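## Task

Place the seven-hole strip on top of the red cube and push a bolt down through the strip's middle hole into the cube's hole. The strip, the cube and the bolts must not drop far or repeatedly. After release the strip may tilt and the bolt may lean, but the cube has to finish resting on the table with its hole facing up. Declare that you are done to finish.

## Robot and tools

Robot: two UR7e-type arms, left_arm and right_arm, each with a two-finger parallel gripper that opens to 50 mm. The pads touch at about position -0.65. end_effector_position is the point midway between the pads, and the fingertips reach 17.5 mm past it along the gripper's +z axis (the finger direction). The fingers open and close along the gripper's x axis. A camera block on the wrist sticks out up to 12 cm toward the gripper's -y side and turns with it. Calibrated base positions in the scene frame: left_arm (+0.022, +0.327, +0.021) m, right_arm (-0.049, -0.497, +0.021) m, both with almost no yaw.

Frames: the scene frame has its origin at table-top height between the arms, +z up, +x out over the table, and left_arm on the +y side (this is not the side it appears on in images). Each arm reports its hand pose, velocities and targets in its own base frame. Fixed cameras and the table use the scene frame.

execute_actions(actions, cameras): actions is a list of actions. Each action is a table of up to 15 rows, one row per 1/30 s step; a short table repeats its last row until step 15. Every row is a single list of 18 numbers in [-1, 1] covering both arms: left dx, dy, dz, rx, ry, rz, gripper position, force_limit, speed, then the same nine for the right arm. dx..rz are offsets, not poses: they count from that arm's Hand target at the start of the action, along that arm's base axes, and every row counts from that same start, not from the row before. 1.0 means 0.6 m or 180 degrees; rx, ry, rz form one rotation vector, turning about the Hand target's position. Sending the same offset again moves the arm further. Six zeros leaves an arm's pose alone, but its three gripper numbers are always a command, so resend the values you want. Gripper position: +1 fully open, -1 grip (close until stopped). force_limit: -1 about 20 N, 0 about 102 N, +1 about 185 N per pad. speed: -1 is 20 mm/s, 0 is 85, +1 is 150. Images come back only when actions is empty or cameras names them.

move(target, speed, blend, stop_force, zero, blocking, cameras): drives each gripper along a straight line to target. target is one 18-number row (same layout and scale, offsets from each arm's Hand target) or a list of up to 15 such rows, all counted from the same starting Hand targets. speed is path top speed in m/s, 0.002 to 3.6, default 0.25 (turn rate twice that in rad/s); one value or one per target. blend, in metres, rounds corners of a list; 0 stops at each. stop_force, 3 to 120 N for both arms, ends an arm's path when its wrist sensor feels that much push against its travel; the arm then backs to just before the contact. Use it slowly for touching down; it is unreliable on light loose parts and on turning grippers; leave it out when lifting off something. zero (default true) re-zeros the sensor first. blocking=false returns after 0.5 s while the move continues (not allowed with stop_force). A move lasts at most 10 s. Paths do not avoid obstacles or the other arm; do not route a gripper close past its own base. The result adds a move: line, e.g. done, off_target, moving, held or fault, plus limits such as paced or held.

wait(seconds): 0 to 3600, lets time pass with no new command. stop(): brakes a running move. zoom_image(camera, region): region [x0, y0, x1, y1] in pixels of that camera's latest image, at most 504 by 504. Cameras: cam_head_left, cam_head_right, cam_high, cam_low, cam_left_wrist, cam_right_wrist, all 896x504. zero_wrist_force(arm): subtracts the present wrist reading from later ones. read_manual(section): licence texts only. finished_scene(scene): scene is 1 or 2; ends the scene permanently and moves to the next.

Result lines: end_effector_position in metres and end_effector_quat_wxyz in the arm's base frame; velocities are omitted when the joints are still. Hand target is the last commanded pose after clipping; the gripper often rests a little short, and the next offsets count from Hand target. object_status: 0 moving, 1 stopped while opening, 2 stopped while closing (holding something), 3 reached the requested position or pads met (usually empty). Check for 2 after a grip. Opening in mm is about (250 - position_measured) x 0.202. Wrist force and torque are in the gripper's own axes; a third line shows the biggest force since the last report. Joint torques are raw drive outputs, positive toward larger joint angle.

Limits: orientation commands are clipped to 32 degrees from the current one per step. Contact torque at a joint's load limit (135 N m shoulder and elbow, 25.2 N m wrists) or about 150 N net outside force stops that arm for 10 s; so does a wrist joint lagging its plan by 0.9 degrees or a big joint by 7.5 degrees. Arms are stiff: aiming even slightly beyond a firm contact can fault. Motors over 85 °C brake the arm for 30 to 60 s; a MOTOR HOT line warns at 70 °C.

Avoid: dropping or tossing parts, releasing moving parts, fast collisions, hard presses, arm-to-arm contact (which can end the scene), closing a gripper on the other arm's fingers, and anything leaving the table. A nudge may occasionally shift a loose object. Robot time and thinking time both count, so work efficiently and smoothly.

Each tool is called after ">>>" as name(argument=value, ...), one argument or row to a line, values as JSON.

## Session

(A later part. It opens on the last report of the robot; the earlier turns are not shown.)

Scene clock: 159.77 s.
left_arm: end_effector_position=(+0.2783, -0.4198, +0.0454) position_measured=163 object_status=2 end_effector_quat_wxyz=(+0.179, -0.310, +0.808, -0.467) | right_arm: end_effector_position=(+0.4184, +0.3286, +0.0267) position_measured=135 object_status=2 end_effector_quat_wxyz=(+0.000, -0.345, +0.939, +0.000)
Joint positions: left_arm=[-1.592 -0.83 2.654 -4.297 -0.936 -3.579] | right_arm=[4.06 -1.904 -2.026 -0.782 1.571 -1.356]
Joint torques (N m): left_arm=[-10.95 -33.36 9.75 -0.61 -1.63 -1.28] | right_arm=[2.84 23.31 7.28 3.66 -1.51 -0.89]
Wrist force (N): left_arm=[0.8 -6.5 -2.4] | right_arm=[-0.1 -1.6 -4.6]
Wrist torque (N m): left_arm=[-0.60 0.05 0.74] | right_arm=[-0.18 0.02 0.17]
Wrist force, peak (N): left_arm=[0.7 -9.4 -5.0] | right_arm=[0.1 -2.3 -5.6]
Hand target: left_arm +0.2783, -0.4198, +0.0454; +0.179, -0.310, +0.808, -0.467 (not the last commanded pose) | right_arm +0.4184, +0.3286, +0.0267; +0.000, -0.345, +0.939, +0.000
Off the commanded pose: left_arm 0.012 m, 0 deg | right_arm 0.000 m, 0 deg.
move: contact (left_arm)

>>> move(
  target=[
    [0,0,0.0035,0,0,0,-1,-0.7,-1,0,0,0,0,0,0,-1,-0.7,-0.5],
    [-0.0015,0.0017,0.0035,0,0,0,-1,-0.7,-1,0,0,0,0,0,0,-1,-0.7,-0.5],
  ],
  speed=0.03,
)

>>> move(
  target=[0,0,-0.025,0,0,0,-1,-0.7,-1,0,0,0,0,0,0,-1,-0.7,-0.5],
  speed=0.006,
  stop_force=5,
)

>>> move(
  target=[
    [0,0,0.0035,0,0,0,-1,-0.7,-1,0,0,0,0,0,0,-1,-0.7,-0.5],
    [-0.0015,0.0017,0.0035,0,0,0,-1,-0.7,-1,0,0,0,0,0,0,-1,-0.7,-0.5],
  ],
  speed=0.03,
)

>>> move(
  target=[0,0,-0.025,0,0,0,-1,-0.7,-1,0,0,0,0,0,0,-1,-0.7,-0.5],
  speed=0.006,
  stop_force=5,
  cameras=["cam_high","cam_head_left"],
)

>>> zoom_image(
  camera="cam_high",
  region=[350, 120, 450, 200],
)

Scene clock: 172.87 s.
left_arm: end_effector_position=(+0.2775, -0.4189, +0.0475) position_measured=163 object_status=2 end_effector_quat_wxyz=(+0.179, -0.310, +0.808, -0.467) | right_arm: end_effector_position=(+0.4184, +0.3286, +0.0267) position_measured=135 object_status=2 end_effector_quat_wxyz=(+0.000, -0.345, +0.939, +0.000)
Joint positions: left_arm=[-1.595 -0.839 2.66 -4.292 -0.933 -3.582] | right_arm=[4.06 -1.904 -2.026 -0.782 1.571 -1.356]
Joint torques (N m): left_arm=[-13.92 -35.12 8.14 -5.4 3.03 -1.72] | right_arm=[4.72 24.19 8.82 3.2 -1.15 -0.85]
Wrist force (N): left_arm=[1.3 -2.5 0.9] | right_arm=[-0.5 -0.6 -2.9]
Wrist torque (N m): left_arm=[-0.64 0.05 0.75] | right_arm=[-0.17 0.04 0.21]
Wrist force, peak (N): left_arm=[0.4 -6.8 -2.3] | right_arm=[0.1 -1.5 -4.9]
Hand target: left_arm +0.2774, -0.4188, +0.0475; +0.179, -0.310, +0.808, -0.467 | right_arm +0.4184, +0.3286, +0.0267; +0.000, -0.345, +0.939, +0.000
Off the commanded pose: left_arm 0.000 m, 0 deg | right_arm 0.000 m, 0 deg.
move: done

Scene clock: 174.37 s.
left_arm: end_effector_position=(+0.2774, -0.4188, +0.0452) position_measured=163 object_status=2 end_effector_quat_wxyz=(+0.179, -0.310, +0.808, -0.467) | right_arm: end_effector_position=(+0.4184, +0.3286, +0.0267) position_measured=135 object_status=2 end_effector_quat_wxyz=(+0.000, -0.345, +0.939, +0.000)
Joint positions: left_arm=[-1.595 -0.827 2.658 -4.302 -0.933 -3.582] | right_arm=[4.06 -1.904 -2.026 -0.782 1.571 -1.356]
Joint torques (N m): left_arm=[-8.91 -33.89 9.1 -0.55 -1.68 -0.83] | right_arm=[2.87 23.87 7.69 2.96 -1.53 -0.61]
Wrist force (N): left_arm=[0.6 -5.9 -2.1] | right_arm=[0.1 -1.5 -4.1]
Wrist torque (N m): left_arm=[-0.60 0.06 0.73] | right_arm=[-0.14 0.02 0.17]
Wrist force, peak (N): left_arm=[0.7 -8.8 -4.8] | right_arm=[0.0 -2.3 -5.3]
Hand target: left_arm +0.2774, -0.4188, +0.0452; +0.179, -0.310, +0.808, -0.467 (not the last commanded pose) | right_arm +0.4184, +0.3286, +0.0267; +0.000, -0.345, +0.939, +0.000
Off the commanded pose: left_arm 0.013 m, 0 deg | right_arm 0.000 m, 0 deg.
move: contact (left_arm)

Scene clock: 175.03 s.
left_arm: end_effector_position=(+0.2766, -0.4179, +0.0472) position_measured=163 object_status=2 end_effector_quat_wxyz=(+0.179, -0.310, +0.808, -0.467) | right_arm: end_effector_position=(+0.4184, +0.3286, +0.0267) position_measured=135 object_status=2 end_effector_quat_wxyz=(+0.000, -0.345, +0.939, +0.000)
Joint positions: left_arm=[-1.599 -0.836 2.664 -4.297 -0.931 -3.585] | right_arm=[4.06 -1.904 -2.026 -0.782 1.571 -1.356]
Joint torques (N m): left_arm=[-11.61 -34.67 10 -5.5 3.03 -1.53] | right_arm=[4.38 23.44 9.29 2.87 -1.23 -0.72]
Wrist force (N): left_arm=[1.2 -2.6 1.0] | right_arm=[-0.6 -0.2 -3.5]
Wrist torque (N m): left_arm=[-0.64 0.06 0.74] | right_arm=[-0.11 0.07 0.20]
Wrist force, peak (N): left_arm=[0.7 -6.3 -2.4] | right_arm=[0.2 -1.6 -4.8]
Hand target: left_arm +0.2765, -0.4178, +0.0473; +0.179, -0.310, +0.808, -0.467 | right_arm +0.4184, +0.3286, +0.0267; +0.000, -0.345, +0.939, +0.000
Off the commanded pose: left_arm 0.000 m, 0 deg | right_arm 0.000 m, 0 deg.
move: done

Scene clock: 177.70 s.
left_arm: end_effector_position=(+0.2765, -0.4178, +0.0382) position_measured=163 object_status=2 end_effector_quat_wxyz=(+0.179, -0.310, +0.808, -0.467) | right_arm: end_effector_position=(+0.4184, +0.3286, +0.0267) position_measured=135 object_status=2 end_effector_quat_wxyz=(+0.000, -0.345, +0.939, +0.000)
Joint positions: left_arm=[-1.599 -0.792 2.656 -4.334 -0.93 -3.585] | right_arm=[4.06 -1.904 -2.026 -0.782 1.571 -1.356]
Joint torques (N m): left_arm=[-11.01 -35.61 9.36 -1.71 -1.25 -1.08] | right_arm=[3.33 24.29 10.08 2.45 -1.41 -0.77]
Wrist force (N): left_arm=[0.2 -2.4 1.5] | right_arm=[0.3 -0.1 -2.7]
Wrist torque (N m): left_arm=[-0.62 0.10 0.74] | right_arm=[-0.16 0.08 0.14]
Wrist force, peak (N): left_arm=[-0.3 -7.4 -2.5] | right_arm=[-0.1 -1.7 -3.7]
Hand target: left_arm +0.2765, -0.4178, +0.0382; +0.179, -0.310, +0.808, -0.467 (not the last commanded pose) | right_arm +0.4184, +0.3286, +0.0267; +0.000, -0.345, +0.939, +0.000
Off the commanded pose: left_arm 0.006 m, 0 deg | right_arm 0.000 m, 0 deg.
move: contact (left_arm)
Images, in order (width x height): cam_head_left 896x504, cam_high 896x504.

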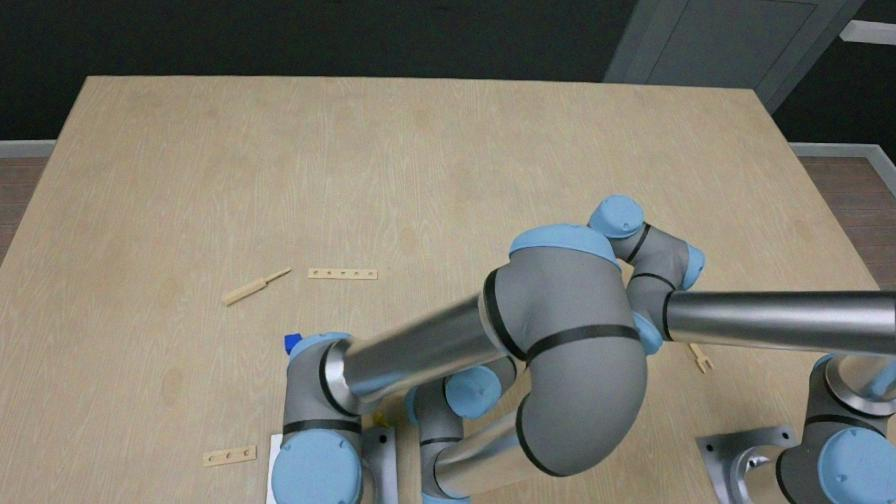

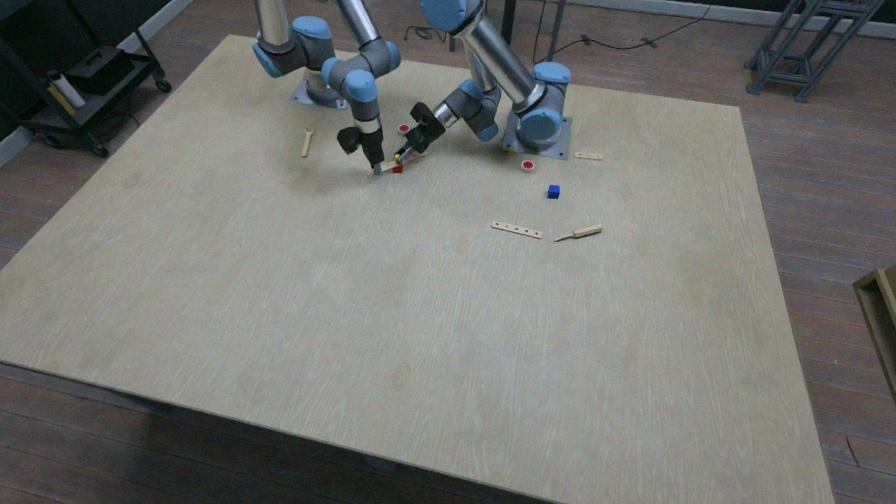

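Scaled by 5.040 from the camera's image (finer frame: 1280x720).

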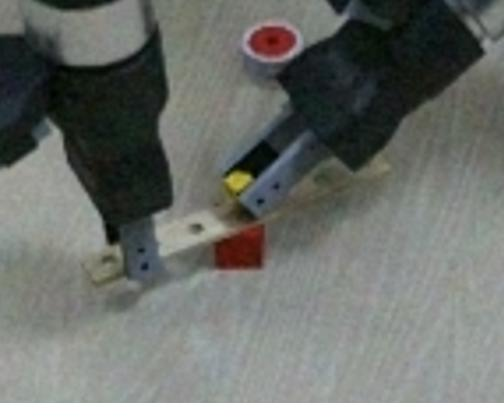

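>>> move(
  target=[
    [0,0,0.0025,0,0,0,-1,-0.7,-1,0,0,0,0,0,0,-1,-0.7,-0.5],
    [-0.0014,0.0015,0.0025,0,0,0,-1,-0.7,-1,0,0,0,0,0,0,-1,-0.7,-0.5],
  ],
  speed=0.02,
)

>>> move(
  target=[0,0,-0.012,0,0,0,-1,-0.7,-1,0,0,0,0,0,0,-1,-0.7,-0.5],
  speed=0.006,
  stop_force=5,
)

Scene clock: 180.90 s.
left_arm: end_effector_position=(+0.2757, -0.4170, +0.0396) position_measured=163 object_status=2 end_effector_quat_wxyz=(+0.179, -0.310, +0.808, -0.467) | right_arm: end_effector_position=(+0.4184, +0.3286, +0.0267) position_measured=135 object_status=2 end_effector_quat_wxyz=(+0.000, -0.345, +0.939, +0.000)
Joint positions: left_arm=[-1.602 -0.797 2.66 -4.331 -0.928 -3.587] | right_arm=[4.06 -1.904 -2.026 -0.782 1.571 -1.356]
Joint torques (N m): left_arm=[-12.65 -35.41 10.94 -5.51 2.77 -1.48] | right_arm=[3.62 23.97 12.41 2.09 -1.17 -0.56]
Wrist force (N): left_arm=[1.1 -2.5 1.2] | right_arm=[-0.2 -0.3 -3.3]
Wrist torque (N m): left_arm=[-0.62 0.09 0.73] | right_arm=[-0.16 0.06 0.18]
Wrist force, peak (N): left_arm=[0.2 -3.1 1.1] | right_arm=[0.5 0.0 -3.8]
Hand target: left_arm +0.2756, -0.4169, +0.0397; +0.179, -0.310, +0.808, -0.467 | right_arm +0.4184, +0.3286, +0.0267; +0.000, -0.345, +0.939, +0.000
Off the commanded pose: left_arm 0.000 m, 0 deg | right_arm 0.000 m, 0 deg.
move: done

Scene clock: 182.17 s.
left_arm: end_effector_position=(+0.2757, -0.4168, +0.0388) position_measured=163 object_status=2 end_effector_quat_wxyz=(+0.179, -0.310, +0.808, -0.467) | right_arm: end_effector_position=(+0.4184, +0.3286, +0.0267) position_measured=135 object_status=2 end_effector_quat_wxyz=(+0.000, -0.345, +0.939, +0.000)
Joint positions: left_arm=[-1.602 -0.793 2.66 -4.335 -0.927 -3.588] | right_arm=[4.06 -1.904 -2.026 -0.782 1.571 -1.356]
Joint torques (N m): left_arm=[-11.05 -33.91 10.49 -0.35 -1.56 -1.09] | right_arm=[2.93 23.98 13.14 1.71 -1.26 -0.72]
Wrist force (N): left_arm=[0.6 -7.0 -1.5] | right_arm=[0.0 0.3 -3.0]
Wrist torque (N m): left_arm=[-0.58 0.06 0.74] | right_arm=[-0.17 0.06 0.17]
Wrist force, peak (N): left_arm=[0.6 -11.5 -4.7] | right_arm=[0.1 0.2 -3.9]
Hand target: left_arm +0.2757, -0.4169, +0.0388; +0.179, -0.310, +0.808, -0.467 (not the last commanded pose) | right_arm +0.4184, +0.3286, +0.0267; +0.000, -0.345, +0.939, +0.000
Off the commanded pose: left_arm 0.006 m, 0 deg | right_arm 0.000 m, 0 deg.
move: contact (left_arm)

>>> move(
  target=[
    [0,0,0.0025,0,0,0,-1,-0.7,-1,0,0,0,0,0,0,-1,-0.7,-0.5],
    [-0.0006,-0.0019,0.0025,0,0,0,-1,-0.7,-1,0,0,0,0,0,0,-1,-0.7,-0.5],
  ],
  speed=0.02,
)

>>> move(
  target=[0,0,-0.012,0,0,0,-1,-0.7,-1,0,0,0,0,0,0,-1,-0.7,-0.5],
  speed=0.006,
  stop_force=5,
)

Scene clock: 186.83 s.
left_arm: end_effector_position=(+0.2754, -0.4179, +0.0403) position_measured=163 object_status=2 end_effector_quat_wxyz=(+0.179, -0.310, +0.808, -0.467) | right_arm: end_effector_position=(+0.4184, +0.3286, +0.0267) position_measured=135 object_status=2 end_effector_quat_wxyz=(+0.000, -0.345, +0.939, +0.000)
Joint positions: left_arm=[-1.604 -0.802 2.66 -4.325 -0.927 -3.589] | right_arm=[4.06 -1.904 -2.026 -0.782 1.571 -1.356]
Joint torques (N m): left_arm=[-14.62 -35.97 -4.32 -1.91 2.5 -1.53] | right_arm=[3.08 24.7 14.59 1.29 -1.28 -0.52]
Wrist force (N): left_arm=[-0.9 -1.9 1.7] | right_arm=[1.2 -0.6 -2.9]
Wrist torque (N m): left_arm=[-0.62 0.03 0.76] | right_arm=[-0.16 0.09 0.07]
Wrist force, peak (N): left_arm=[0.6 -7.7 -1.9] | right_arm=[-0.1 -0.2 -3.9]
Hand target: left_arm +0.2753, -0.4180, +0.0403; +0.179, -0.310, +0.808, -0.467 | right_arm +0.4184, +0.3286, +0.0267; +0.000, -0.345, +0.939, +0.000
Off the commanded pose: left_arm 0.000 m, 0 deg | right_arm 0.000 m, 0 deg.
move: done

Scene clock: 188.20 s.
left_arm: end_effector_position=(+0.2753, -0.4180, +0.0389) position_measured=163 object_status=2 end_effector_quat_wxyz=(+0.179, -0.310, +0.808, -0.467) | right_arm: end_effector_position=(+0.4184, +0.3286, +0.0267) position_measured=135 object_status=2 end_effector_quat_wxyz=(+0.000, -0.345, +0.939, +0.000)
Joint positions: left_arm=[-1.604 -0.795 2.658 -4.331 -0.926 -3.589] | right_arm=[4.06 -1.904 -2.026 -0.782 1.571 -1.356]
Joint torques (N m): left_arm=[-13.5 -35.87 7.53 -1.76 0.39 -1.23] | right_arm=[3.69 24.09 15.23 2.64 -1.17 -0.53]
Wrist force (N): left_arm=[-1.2 -3.2 1.1] | right_arm=[2.0 -0.1 -3.3]
Wrist torque (N m): left_arm=[-0.62 -0.03 0.77] | right_arm=[-0.15 0.08 0.03]
Wrist force, peak (N): left_arm=[-2.1 -7.5 -2.3] | right_arm=[0.9 -1.2 -4.2]
Hand target: left_arm +0.2753, -0.4180, +0.0389; +0.179, -0.310, +0.808, -0.467 (not the last commanded pose) | right_arm +0.4184, +0.3286, +0.0267; +0.000, -0.345, +0.939, +0.000
Off the commanded pose: left_arm 0.006 m, 0 deg | right_arm 0.000 m, 0 deg.
move: contact (left_arm)

>>> move(
  target=[
    [0,0,0.0022,0,0,0,-1,-0.7,-1,0,0,0,0,0,0,-1,-0.7,-0.5],
    [0.0026,0.0023,0.0022,0,0,0,-1,-0.7,-1,0,0,0,0,0,0,-1,-0.7,-0.5],
  ],
  speed=0.02,
)

>>> move(
  target=[0,0,-0.012,0,0,0,-1,-0.7,-1,0,0,0,0,0,0,-1,-0.7,-0.5],
  speed=0.006,
  stop_force=5,
)

Scene clock: 191.97 s.
left_arm: end_effector_position=(+0.2768, -0.4167, +0.0402) position_measured=163 object_status=2 end_effector_quat_wxyz=(+0.179, -0.310, +0.808, -0.467) | right_arm: end_effector_position=(+0.4184, +0.3286, +0.0267) position_measured=135 object_status=2 end_effector_quat_wxyz=(+0.000, -0.345, +0.939, +0.000)
Joint positions: left_arm=[-1.598 -0.8 2.66 -4.33 -0.931 -3.584] | right_arm=[4.06 -1.904 -2.026 -0.782 1.571 -1.356]
Joint torques (N m): left_arm=[11.26 -30.57 10.16 -5.52 -1.02 1.64] | right_arm=[3.22 23.92 16.58 3.89 -1.18 -0.29]
Wrist force (N): left_arm=[1.2 -2.4 1.0] | right_arm=[0.2 -0.7 -3.0]
Wrist torque (N m): left_arm=[-0.61 0.09 0.51] | right_arm=[-0.14 0.09 0.15]
Wrist force, peak (N): left_arm=[-1.6 -3.2 1.3] | right_arm=[2.0 -0.1 -3.8]
Hand target: left_arm +0.2769, -0.4166, +0.0402; +0.179, -0.310, +0.808, -0.467 | right_arm +0.4184, +0.3286, +0.0267; +0.000, -0.345, +0.939, +0.000
Off the commanded pose: left_arm 0.000 m, 0 deg | right_arm 0.000 m, 0 deg.
move: done

Scene clock: 193.33 s.
left_arm: end_effector_position=(+0.2769, -0.4166, +0.0389) position_measured=163 object_status=2 end_effector_quat_wxyz=(+0.179, -0.310, +0.808, -0.467) | right_arm: end_effector_position=(+0.4184, +0.3286, +0.0267) position_measured=135 object_status=2 end_effector_quat_wxyz=(+0.000, -0.345, +0.939, +0.000)
Joint positions: left_arm=[-1.598 -0.794 2.659 -4.336 -0.931 -3.584] | right_arm=[4.06 -1.904 -2.026 -0.782 1.571 -1.356]
Joint torques (N m): left_arm=[10.11 -33.2 10.8 -0.33 -1.23 1.42] | right_arm=[3.77 24.64 17.5 4.18 -1.21 -0.27]
Wrist force (N): left_arm=[1.7 -7.3 -2.4] | right_arm=[0.4 -0.1 -3.5]
Wrist torque (N m): left_arm=[-0.61 0.07 0.52] | right_arm=[-0.18 0.07 0.15]
Wrist force, peak (N): left_arm=[1.6 -11.1 -5.1] | right_arm=[0.4 -0.7 -3.9]
Hand target: left_arm +0.2769, -0.4166, +0.0389; +0.179, -0.310, +0.808, -0.467 (not the last commanded pose) | right_arm +0.4184, +0.3286, +0.0267; +0.000, -0.345, +0.939, +0.000
Off the commanded pose: left_arm 0.006 m, 0 deg | right_arm 0.000 m, 0 deg.
move: contact (left_arm)

>>> move(
  target=[
    [0,0,0.002,0,0,0,-1,-0.7,-1,0,0,0,0,0,0,-1,-0.7,-0.5],
    [0.001,-0.0011,0.002,0,0,0,-1,-0.7,-1,0,0,0,0,0,0,-1,-0.7,-0.5],
  ],
  speed=0.02,
)

>>> move(
  target=[0,0,-0.012,0,0,0,-1,-0.7,-1,0,0,0,0,0,0,-1,-0.7,-0.5],
  speed=0.006,
  stop_force=6,
)

Scene clock: 197.77 s.
left_arm: end_effector_position=(+0.2774, -0.4172, +0.0400) position_measured=163 object_status=2 end_effector_quat_wxyz=(+0.179, -0.310, +0.808, -0.467) end_effector_velocity=(+0.001, -0.001, +0.000) end_effector_angular_velocity=(+0.002, -0.001, +0.000) | right_arm: end_effector_position=(+0.4184, +0.3286, +0.0267) position_measured=135 object_status=2 end_effector_quat_wxyz=(+0.000, -0.345, +0.939, +0.000)
Joint positions: left_arm=[-1.595 -0.8 2.658 -4.329 -0.933 -3.582] | right_arm=[4.06 -1.904 -2.026 -0.782 1.571 -1.356]
Joint velocities: left_arm=[0.002 -0.003 -0.003 0.005 -0.001 0.002] | right_arm=[within noise]
Joint torques (N m): left_arm=[12.12 -36.23 -3.5 -1.7 -0.88 1.7] | right_arm=[3.69 24.05 18.21 3.94 -1.09 -0.16]
Wrist force (N): left_arm=[1.3 -1.7 0.9] | right_arm=[0.1 -1.4 -3.1]
Wrist torque (N m): left_arm=[-0.60 0.09 0.50] | right_arm=[-0.17 0.06 0.17]
Wrist force, peak (N): left_arm=[1.7 -7.5 -2.4] | right_arm=[0.0 -1.2 -3.8]
Hand target: left_arm +0.2775, -0.4173, +0.0401; +0.179, -0.310, +0.808, -0.467 | right_arm +0.4184, +0.3286, +0.0267; +0.000, -0.345, +0.939, +0.000
Off the commanded pose: left_arm 0.000 m, 0 deg | right_arm 0.000 m, 0 deg.
move: done

Scene clock: 199.13 s.
left_arm: end_effector_position=(+0.2775, -0.4173, +0.0387) position_measured=163 object_status=2 end_effector_quat_wxyz=(+0.179, -0.310, +0.808, -0.467) | right_arm: end_effector_position=(+0.4184, +0.3286, +0.0267) position_measured=135 object_status=2 end_effector_quat_wxyz=(+0.000, -0.345, +0.939, +0.000)
Joint positions: left_arm=[-1.595 -0.794 2.656 -4.334 -0.933 -3.582] | right_arm=[4.06 -1.904 -2.026 -0.782 1.571 -1.356]
Joint torques (N m): left_arm=[11.76 -33.65 10.73 -0.39 -1.04 1.66] | right_arm=[2.93 24.3 19.53 4.11 -0.86 -0.18]
Wrist force (N): left_arm=[2.2 -6.1 -2.0] | right_arm=[0.2 -0.1 -3.2]
Wrist torque (N m): left_arm=[-0.57 0.10 0.50] | right_arm=[-0.12 0.08 0.15]
Wrist force, peak (N): left_arm=[2.3 -11.6 -6.0] | right_arm=[0.2 -1.7 -3.7]
Hand target: left_arm +0.2775, -0.4173, +0.0387; +0.179, -0.310, +0.808, -0.467 (not the last commanded pose) | right_arm +0.4184, +0.3286, +0.0267; +0.000, -0.345, +0.939, +0.000
Off the commanded pose: left_arm 0.006 m, 0 deg | right_arm 0.000 m, 0 deg.
move: contact (left_arm)

>>> move(
  target=[
    [-0.0011,-0.001,-0.0004,0,0,0,-1,-0.7,-1,0,0,0,0,0,0,-1,-0.7,-0.5],
    [-0.0027,-0.001,-0.0004,0,0,0,-1,-0.7,-1,0,0,0,0,0,0,-1,-0.7,-0.5],
    [-0.0026,0.0006,-0.0004,0,0,0,-1,-0.7,-1,0,0,0,0,0,0,-1,-0.7,-0.5],
    [-0.001,0.0006,-0.0004,0,0,0,-1,-0.7,-1,0,0,0,0,0,0,-1,-0.7,-0.5],
    [-0.0017,-0.0004,-0.0004,0,0,0,-1,-0.7,-1,0,0,0,0,0,0,-1,-0.7,-0.5],
  ],
  speed=0.003,
  stop_force=10,
)

>>> move(
  target=[0,0,-0.012,0,0,0,-1,-0.7,-1,0,0,0,0,0,0,-1,-0.7,-0.5],
  speed=0.005,
  stop_force=6,
  cameras=["cam_high"],
)

>>> zoom_image(
  camera="cam_high",
  region=[375, 135, 425, 185],
)

Scene clock: 209.60 s.
left_arm: end_effector_position=(+0.2764, -0.4175, +0.0384) position_measured=163 object_status=2 end_effector_quat_wxyz=(+0.179, -0.310, +0.808, -0.467) | right_arm: end_effector_position=(+0.4184, +0.3286, +0.0267) position_measured=135 object_status=2 end_effector_quat_wxyz=(+0.000, -0.345, +0.939, +0.000)
Joint positions: left_arm=[-1.599 -0.792 2.657 -4.334 -0.93 -3.585] | right_arm=[4.06 -1.904 -2.026 -0.782 1.571 -1.356]
Joint torques (N m): left_arm=[-13.63 -35.05 -3.12 -1.25 2.71 -1.47] | right_arm=[3.33 23.49 22.61 3.74 -1.16 -0.34]
Wrist force (N): left_arm=[0.8 -3.3 0.1] | right_arm=[-0.2 -0.4 -2.9]
Wrist torque (N m): left_arm=[-0.59 0.05 0.58] | right_arm=[-0.16 0.07 0.19]
Wrist force, peak (N): left_arm=[0.8 -7.9 -3.3] | right_arm=[0.7 -0.4 -4.0]
Hand target: left_arm +0.2764, -0.4175, +0.0384; +0.179, -0.310, +0.808, -0.467 | right_arm +0.4184, +0.3286, +0.0267; +0.000, -0.345, +0.939, +0.000
Off the commanded pose: left_arm 0.000 m, 0 deg | right_arm 0.000 m, 0 deg.
move: done

Scene clock: 210.90 s.
left_arm: end_effector_position=(+0.2764, -0.4175, +0.0376) position_measured=163 object_status=2 end_effector_quat_wxyz=(+0.179, -0.310, +0.808, -0.467) | right_arm: end_effector_position=(+0.4184, +0.3286, +0.0267) position_measured=135 object_status=2 end_effector_quat_wxyz=(+0.000, -0.345, +0.939, +0.000)
Joint positions: left_arm=[-1.599 -0.788 2.656 -4.338 -0.93 -3.585] | right_arm=[4.06 -1.904 -2.026 -0.782 1.571 -1.356]
Joint torques (N m): left_arm=[-13.34 -34.31 9.92 -0.91 0.55 -1.49] | right_arm=[2.45 24.23 22.99 3.71 -1.09 -0.1]
Wrist force (N): left_arm=[-0.1 -5.9 -0.9] | right_arm=[-0.2 -0.6 -2.9]
Wrist torque (N m): left_arm=[-0.56 0.04 0.60] | right_arm=[-0.17 0.07 0.18]
Wrist force, peak (N): left_arm=[0.5 -11.4 -4.6] | right_arm=[0.1 -0.6 -4.1]
Hand target: left_arm +0.2764, -0.4175, +0.0376; +0.179, -0.310, +0.808, -0.467 (not the last commanded pose) | right_arm +0.4184, +0.3286, +0.0267; +0.000, -0.345, +0.939, +0.000
Off the commanded pose: left_arm 0.006 m, 0 deg | right_arm 0.000 m, 0 deg.
move: contact (left_arm)

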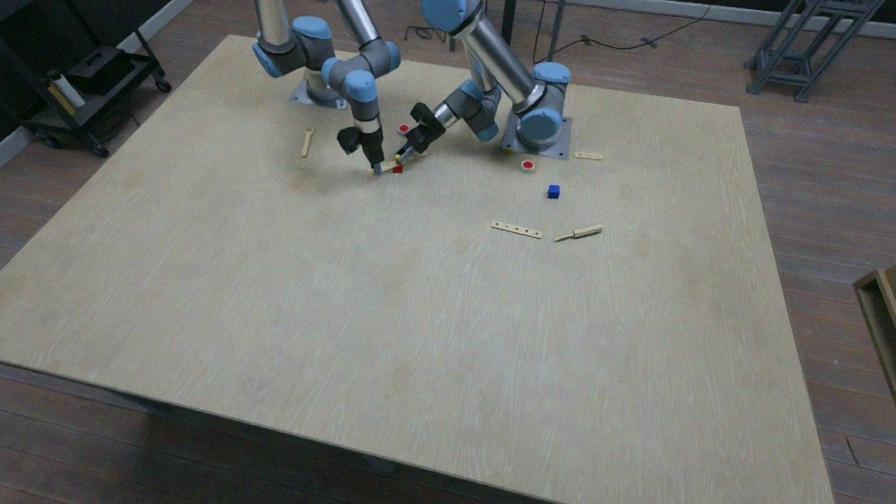

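Scaled by 10.080 from the camera's image (finer frame: 1280x720).

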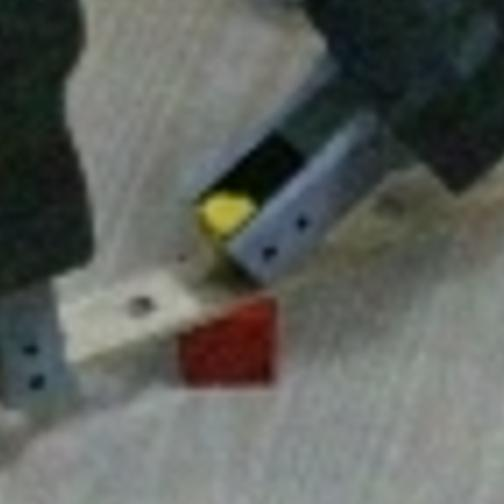

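>>> move(
  target=[
    [0.0006,0.0005,0,0,0,0,-1,-0.7,-1,0,0,0,0,0,0,-1,-0.7,-0.5],
    [0.0006,0.0005,-0.012,0,0,0,-1,-0.7,-1,0,0,0,0,0,0,-1,-0.7,-0.5],
  ],
  speed=0.004,
  stop_force=9,
)

Scene clock: 215.70 s.
left_arm: end_effector_position=(+0.2767, -0.4173, +0.0373) position_measured=163 object_status=2 end_effector_quat_wxyz=(+0.179, -0.310, +0.808, -0.467) | right_arm: end_effector_position=(+0.4184, +0.3286, +0.0267) position_measured=135 object_status=2 end_effector_quat_wxyz=(+0.000, -0.345, +0.939, +0.000)
Joint positions: left_arm=[-1.598 -0.786 2.656 -4.34 -0.931 -3.585] | right_arm=[4.06 -1.904 -2.026 -0.782 1.571 -1.356]
Joint torques (N m): left_arm=[-10.91 -30.22 12.09 1.34 -0.3 -0.3] | right_arm=[3.97 23.81 25.65 3.32 -1.04 -0.02]
Wrist force (N): left_arm=[3.9 -14.1 -6.7] | right_arm=[0.0 -1.4 -3.7]
Wrist torque (N m): left_arm=[-0.55 0.13 0.49] | right_arm=[-0.13 0.05 0.18]
Wrist force, peak (N): left_arm=[3.7 -16.6 -9.0] | right_arm=[-0.1 -1.7 -3.9]
Hand target: left_arm +0.2767, -0.4173, +0.0373; +0.179, -0.310, +0.808, -0.467 (not the last commanded pose) | right_arm +0.4184, +0.3286, +0.0267; +0.000, -0.345, +0.939, +0.000
Off the commanded pose: left_arm 0.007 m, 0 deg | right_arm 0.000 m, 0 deg.
move: contact (left_arm); path passed 1 of 2 targets

>>> move(
  target=[
    [0,0,0.001,0,0,0,-1,-0.7,-1,0,0,0,0,0,0,-1,-0.7,-0.5],
    [-0.0006,0.0002,0.001,0,0,0,-1,-0.7,-1,0,0,0,0,0,0,-1,-0.7,-0.5],
  ],
  speed=0.01,
)

>>> move(
  target=[0,0,-0.012,0,0,0,-1,-0.7,-1,0,0,0,0,0,0,-1,-0.7,-0.5],
  speed=0.005,
  stop_force=9,
)

Scene clock: 219.87 s.
left_arm: end_effector_position=(+0.2764, -0.4172, +0.0379) position_measured=163 object_status=2 end_effector_quat_wxyz=(+0.179, -0.310, +0.808, -0.467) | right_arm: end_effector_position=(+0.4184, +0.3286, +0.0267) position_measured=135 object_status=2 end_effector_quat_wxyz=(+0.000, -0.345, +0.939, +0.000)
Joint positions: left_arm=[-1.6 -0.789 2.657 -4.339 -0.93 -3.586] | right_arm=[4.06 -1.904 -2.026 -0.782 1.571 -1.356]
Joint torques (N m): left_arm=[-12.33 -35.72 10.57 -1.69 2.94 -1.43] | right_arm=[2.96 24.92 25.55 2.96 -1.14 0.1]
Wrist force (N): left_arm=[1.6 -3.4 1.6] | right_arm=[0.2 0.0 -3.3]
Wrist torque (N m): left_arm=[-0.63 -0.03 0.69] | right_arm=[-0.19 0.05 0.17]
Wrist force, peak (N): left_arm=[3.1 -14.0 -6.7] | right_arm=[-0.2 -1.6 -4.2]
Hand target: left_arm +0.2763, -0.4172, +0.0379; +0.179, -0.310, +0.808, -0.467 | right_arm +0.4184, +0.3286, +0.0267; +0.000, -0.345, +0.939, +0.000
Off the commanded pose: left_arm 0.000 m, 0 deg | right_arm 0.000 m, 0 deg.
move: done

Scene clock: 221.07 s.
left_arm: end_effector_position=(+0.2763, -0.4171, +0.0375) position_measured=163 object_status=2 end_effector_quat_wxyz=(+0.179, -0.310, +0.808, -0.467) | right_arm: end_effector_position=(+0.4184, +0.3286, +0.0267) position_measured=135 object_status=2 end_effector_quat_wxyz=(+0.000, -0.345, +0.939, +0.000)
Joint positions: left_arm=[-1.6 -0.787 2.657 -4.34 -0.93 -3.586] | right_arm=[4.06 -1.904 -2.026 -0.782 1.571 -1.356]
Joint torques (N m): left_arm=[-10.31 -32.12 11.38 0.63 -1.07 -0.81] | right_arm=[1.34 24.7 27.08 2.79 -1.03 0.29]
Wrist force (N): left_arm=[2.7 -10.7 -3.0] | right_arm=[0.2 0.2 -2.9]
Wrist torque (N m): left_arm=[-0.57 0.00 0.70] | right_arm=[-0.18 0.04 0.17]
Wrist force, peak (N): left_arm=[2.7 -14.6 -5.8] | right_arm=[0.2 0.2 -3.8]
Hand target: left_arm +0.2763, -0.4171, +0.0375; +0.179, -0.310, +0.808, -0.467 (not the last commanded pose) | right_arm +0.4184, +0.3286, +0.0267; +0.000, -0.345, +0.939, +0.000
Off the commanded pose: left_arm 0.007 m, 0 deg | right_arm 0.000 m, 0 deg.
move: contact (left_arm)

>>> move(
  target=[
    [0,0,0.0008,0,0,0,-1,-0.7,-1,0,0,0,0,0,0,-1,-0.7,-0.5],
    [-0.0002,-0.0005,0.0008,0,0,0,-1,-0.7,-1,0,0,0,0,0,0,-1,-0.7,-0.5],
  ],
  speed=0.01,
)

>>> move(
  target=[0,0,-0.012,0,0,0,-1,-0.7,-1,0,0,0,0,0,0,-1,-0.7,-0.5],
  speed=0.005,
  stop_force=14,
)

Scene clock: 223.93 s.
left_arm: end_effector_position=(+0.2762, -0.4173, +0.0380) position_measured=163 object_status=2 end_effector_quat_wxyz=(+0.179, -0.310, +0.808, -0.467) | right_arm: end_effector_position=(+0.4184, +0.3286, +0.0267) position_measured=135 object_status=2 end_effector_quat_wxyz=(+0.000, -0.345, +0.939, +0.000)
Joint positions: left_arm=[-1.6 -0.79 2.657 -4.337 -0.929 -3.586] | right_arm=[4.06 -1.904 -2.026 -0.782 1.571 -1.356]
Joint torques (N m): left_arm=[-12.38 -35.1 -1.99 -1.36 2.88 -1.56] | right_arm=[2.6 24.61 28.05 2.43 -1.15 0.2]
Wrist force (N): left_arm=[1.1 -3.1 1.5] | right_arm=[-0.1 0.4 -3.2]
Wrist torque (N m): left_arm=[-0.59 0.03 0.74] | right_arm=[-0.16 0.07 0.17]
Wrist force, peak (N): left_arm=[2.8 -11.5 -3.6] | right_arm=[0.2 0.5 -3.9]
Hand target: left_arm +0.2762, -0.4174, +0.0380; +0.179, -0.310, +0.808, -0.467 | right_arm +0.4184, +0.3286, +0.0267; +0.000, -0.345, +0.939, +0.000
Off the commanded pose: left_arm 0.000 m, 0 deg | right_arm 0.000 m, 0 deg.
move: done

Scene clock: 225.23 s.
left_arm: end_effector_position=(+0.2762, -0.4174, +0.0373) position_measured=163 object_status=2 end_effector_quat_wxyz=(+0.179, -0.310, +0.808, -0.467) | right_arm: end_effector_position=(+0.4184, +0.3286, +0.0267) position_measured=135 object_status=2 end_effector_quat_wxyz=(+0.000, -0.345, +0.939, +0.000)
Joint positions: left_arm=[-1.6 -0.786 2.656 -4.34 -0.929 -3.586] | right_arm=[4.06 -1.904 -2.026 -0.782 1.571 -1.356]
Joint torques (N m): left_arm=[-11.68 -31.57 10.15 1.05 -0.84 -1.05] | right_arm=[2.4 24.47 27.58 2.47 -0.88 0.19]
Wrist force (N): left_arm=[-0.1 -12.7 -5.7] | right_arm=[-0.2 0.4 -2.9]
Wrist torque (N m): left_arm=[-0.55 -0.01 0.76] | right_arm=[-0.16 0.06 0.18]
Wrist force, peak (N): left_arm=[0.1 -17.3 -9.7] | right_arm=[0.1 0.4 -3.9]
Hand target: left_arm +0.2762, -0.4174, +0.0373; +0.179, -0.310, +0.808, -0.467 (not the last commanded pose) | right_arm +0.4184, +0.3286, +0.0267; +0.000, -0.345, +0.939, +0.000
Off the commanded pose: left_arm 0.006 m, 0 deg | right_arm 0.000 m, 0 deg.
move: contact (left_arm)

>>> move(
  target=[
    [0,0,0,0,0,0,1,-0.7,-1,0,0,0,0,0,0,-1,-0.7,-0.5],
    [-0.0435,0.0483,0.0375,0,0,0,1,-0.7,-1,0,0,0,0,0,0,-1,-0.7,-0.5],
    [-0.0508,0.056,0.147,0.1445,0.1301,0,1,-0.7,-1,0,0,0,0,0,0,-1,-0.7,-0.5],
  ],
  speed=[0.05,0.03,0.15],
  cameras=["cam_left_wrist"],
)

>>> zoom_image(
  camera="cam_left_wrist",
  region=[415, 120, 535, 240],
)

Scene clock: 235.80 s.
left_arm: end_effector_position=(+0.2458, -0.3838, +0.1255) position_measured=3 object_status=3 end_effector_quat_wxyz=(+0.078, -0.350, +0.911, -0.203) | right_arm: end_effector_position=(+0.4184, +0.3286, +0.0267) position_measured=135 object_status=2 end_effector_quat_wxyz=(+0.000, -0.345, +0.939, +0.000)
Joint positions: left_arm=[-1.446 -1.73 2.448 -2.656 -1.326 -3.704] | right_arm=[4.06 -1.904 -2.026 -0.782 1.571 -1.356]
Joint torques (N m): left_arm=[12.54 -4.88 -26.76 -1.91 -1.28 1.7] | right_arm=[1.63 23.73 32.71 1.5 -0.78 0.59]
Wrist force (N): left_arm=[0.1 -1.6 0.4] | right_arm=[-0.1 -0.8 -3.1]
Wrist torque (N m): left_arm=[-0.29 -0.06 0.16] | right_arm=[-0.20 0.05 0.19]
Wrist force, peak (N): left_arm=[-0.5 -13.2 -6.4] | right_arm=[0.0 0.3 -4.1]
Hand target: left_arm +0.2458, -0.3838, +0.1255; +0.078, -0.350, +0.911, -0.203 | right_arm +0.4184, +0.3286, +0.0267; +0.000, -0.345, +0.939, +0.000
Off the commanded pose: left_arm 0.000 m, 0 deg | right_arm 0.000 m, 0 deg.
move: done
cam_left_wrist: T_world_to_cam=[[-0.71948, -0.69451, -0.00129, -0.07656], [-0.69071, 0.71574, -0.10309, 0.47401], [0.07252, -0.07328, -0.99467, 0.21278]] pos_world=[0.25689, -0.37685, 0.26042]

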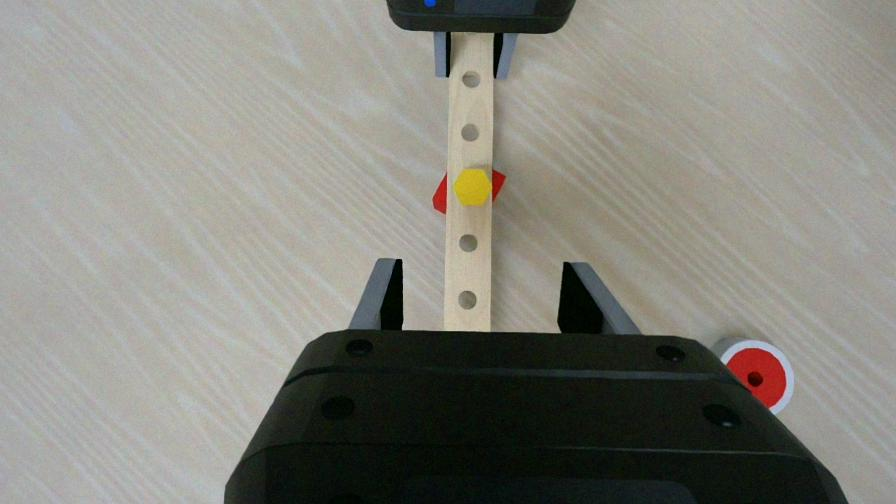

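Scaled by 4.200 from the camera's image (finer frame: 1280x720).

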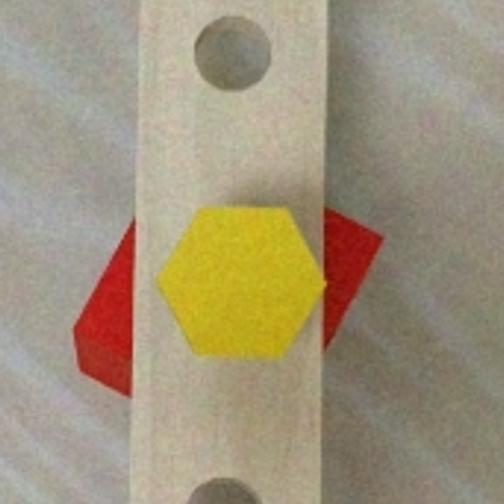

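Upright bolt. Now the strip is released slowly.

>>> move(
  target=[
    [0,0,0,0,0,0,1,-0.7,-1,0,0,0,0,0,0,1,-0.7,-1],
    [0,0,0,0,0,0,1,-0.7,-1,0,0,0.17,0,0,0,1,-0.7,-1],
  ],
  speed=[0.02,0.05],
  cameras=["cam_left_wrist"],
)

>>> zoom_image(
  camera="cam_left_wrist",
  region=[415, 120, 535, 240],
)

Scene clock: 242.17 s.
left_arm: end_effector_position=(+0.2458, -0.3838, +0.1255) position_measured=3 object_status=3 end_effector_quat_wxyz=(+0.078, -0.350, +0.911, -0.203) | right_arm: end_effector_position=(+0.4185, +0.3286, +0.1286) position_measured=3 object_status=3 end_effector_quat_wxyz=(+0.000, -0.345, +0.939, +0.000)
Joint positions: left_arm=[-1.446 -1.73 2.447 -2.655 -1.326 -3.704] | right_arm=[4.06 -1.746 -1.911 -1.055 1.571 -1.356]
Joint torques (N m): left_arm=[12.33 -5.07 -26.44 -1.84 -1.37 1.64] | right_arm=[-1.32 35.7 40.06 1.3 -1.98 0.16]
Wrist force (N): left_arm=[0.1 -1.5 0.2] | right_arm=[-0.5 -0.9 -1.0]
Wrist torque (N m): left_arm=[-0.27 -0.06 0.16] | right_arm=[-0.11 0.09 0.19]
Wrist force, peak (N): left_arm=[0.1 -1.8 0.4] | right_arm=[-0.2 -0.6 -3.9]
Hand target: left_arm +0.2458, -0.3838, +0.1255; +0.078, -0.350, +0.911, -0.203 | right_arm +0.4184, +0.3286, +0.1287; +0.000, -0.345, +0.939, +0.000
Off the commanded pose: left_arm 0.000 m, 0 deg | right_arm 0.000 m, 0 deg.
move: done
cam_left_wrist: T_world_to_cam=[[-0.71953, -0.69446, -0.00136, -0.07658], [-0.69069, 0.71582, -0.10273, 0.47401], [0.07231, -0.07298, -0.99471, 0.21295]] pos_world=[0.2569, -0.37695, 0.26042]

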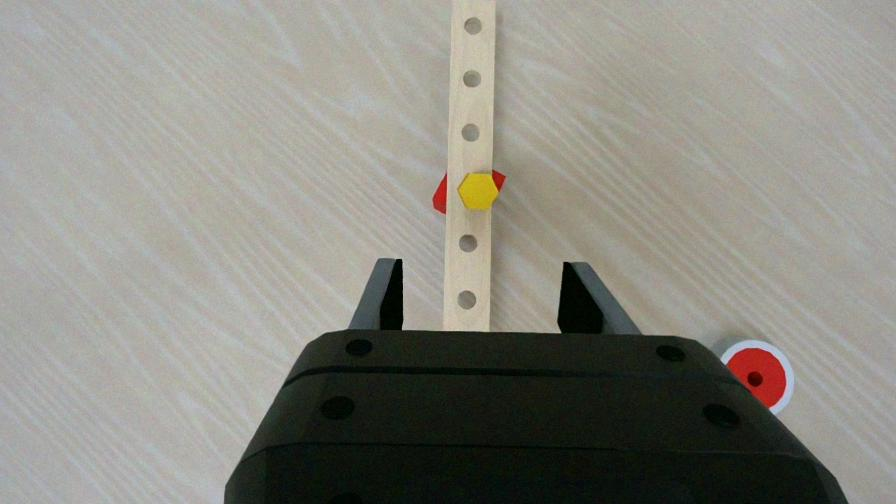

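Scaled by 4.200 from the camera's image (finer frame: 1280x720).

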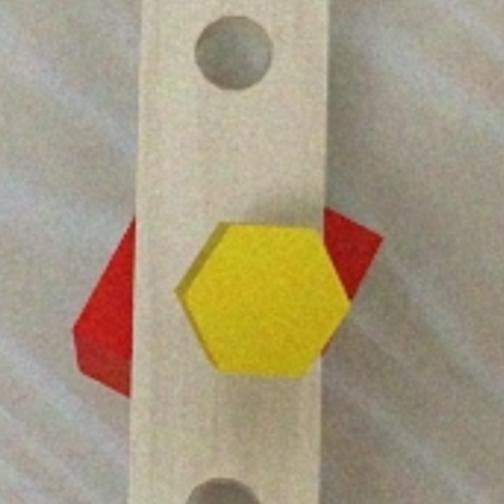

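The strip lies level on the cube, with the bolt standing in its middle hole and leaning only slightly.

>>> finished_scene(
  scene=2,
)

The scene is finished: the task was done.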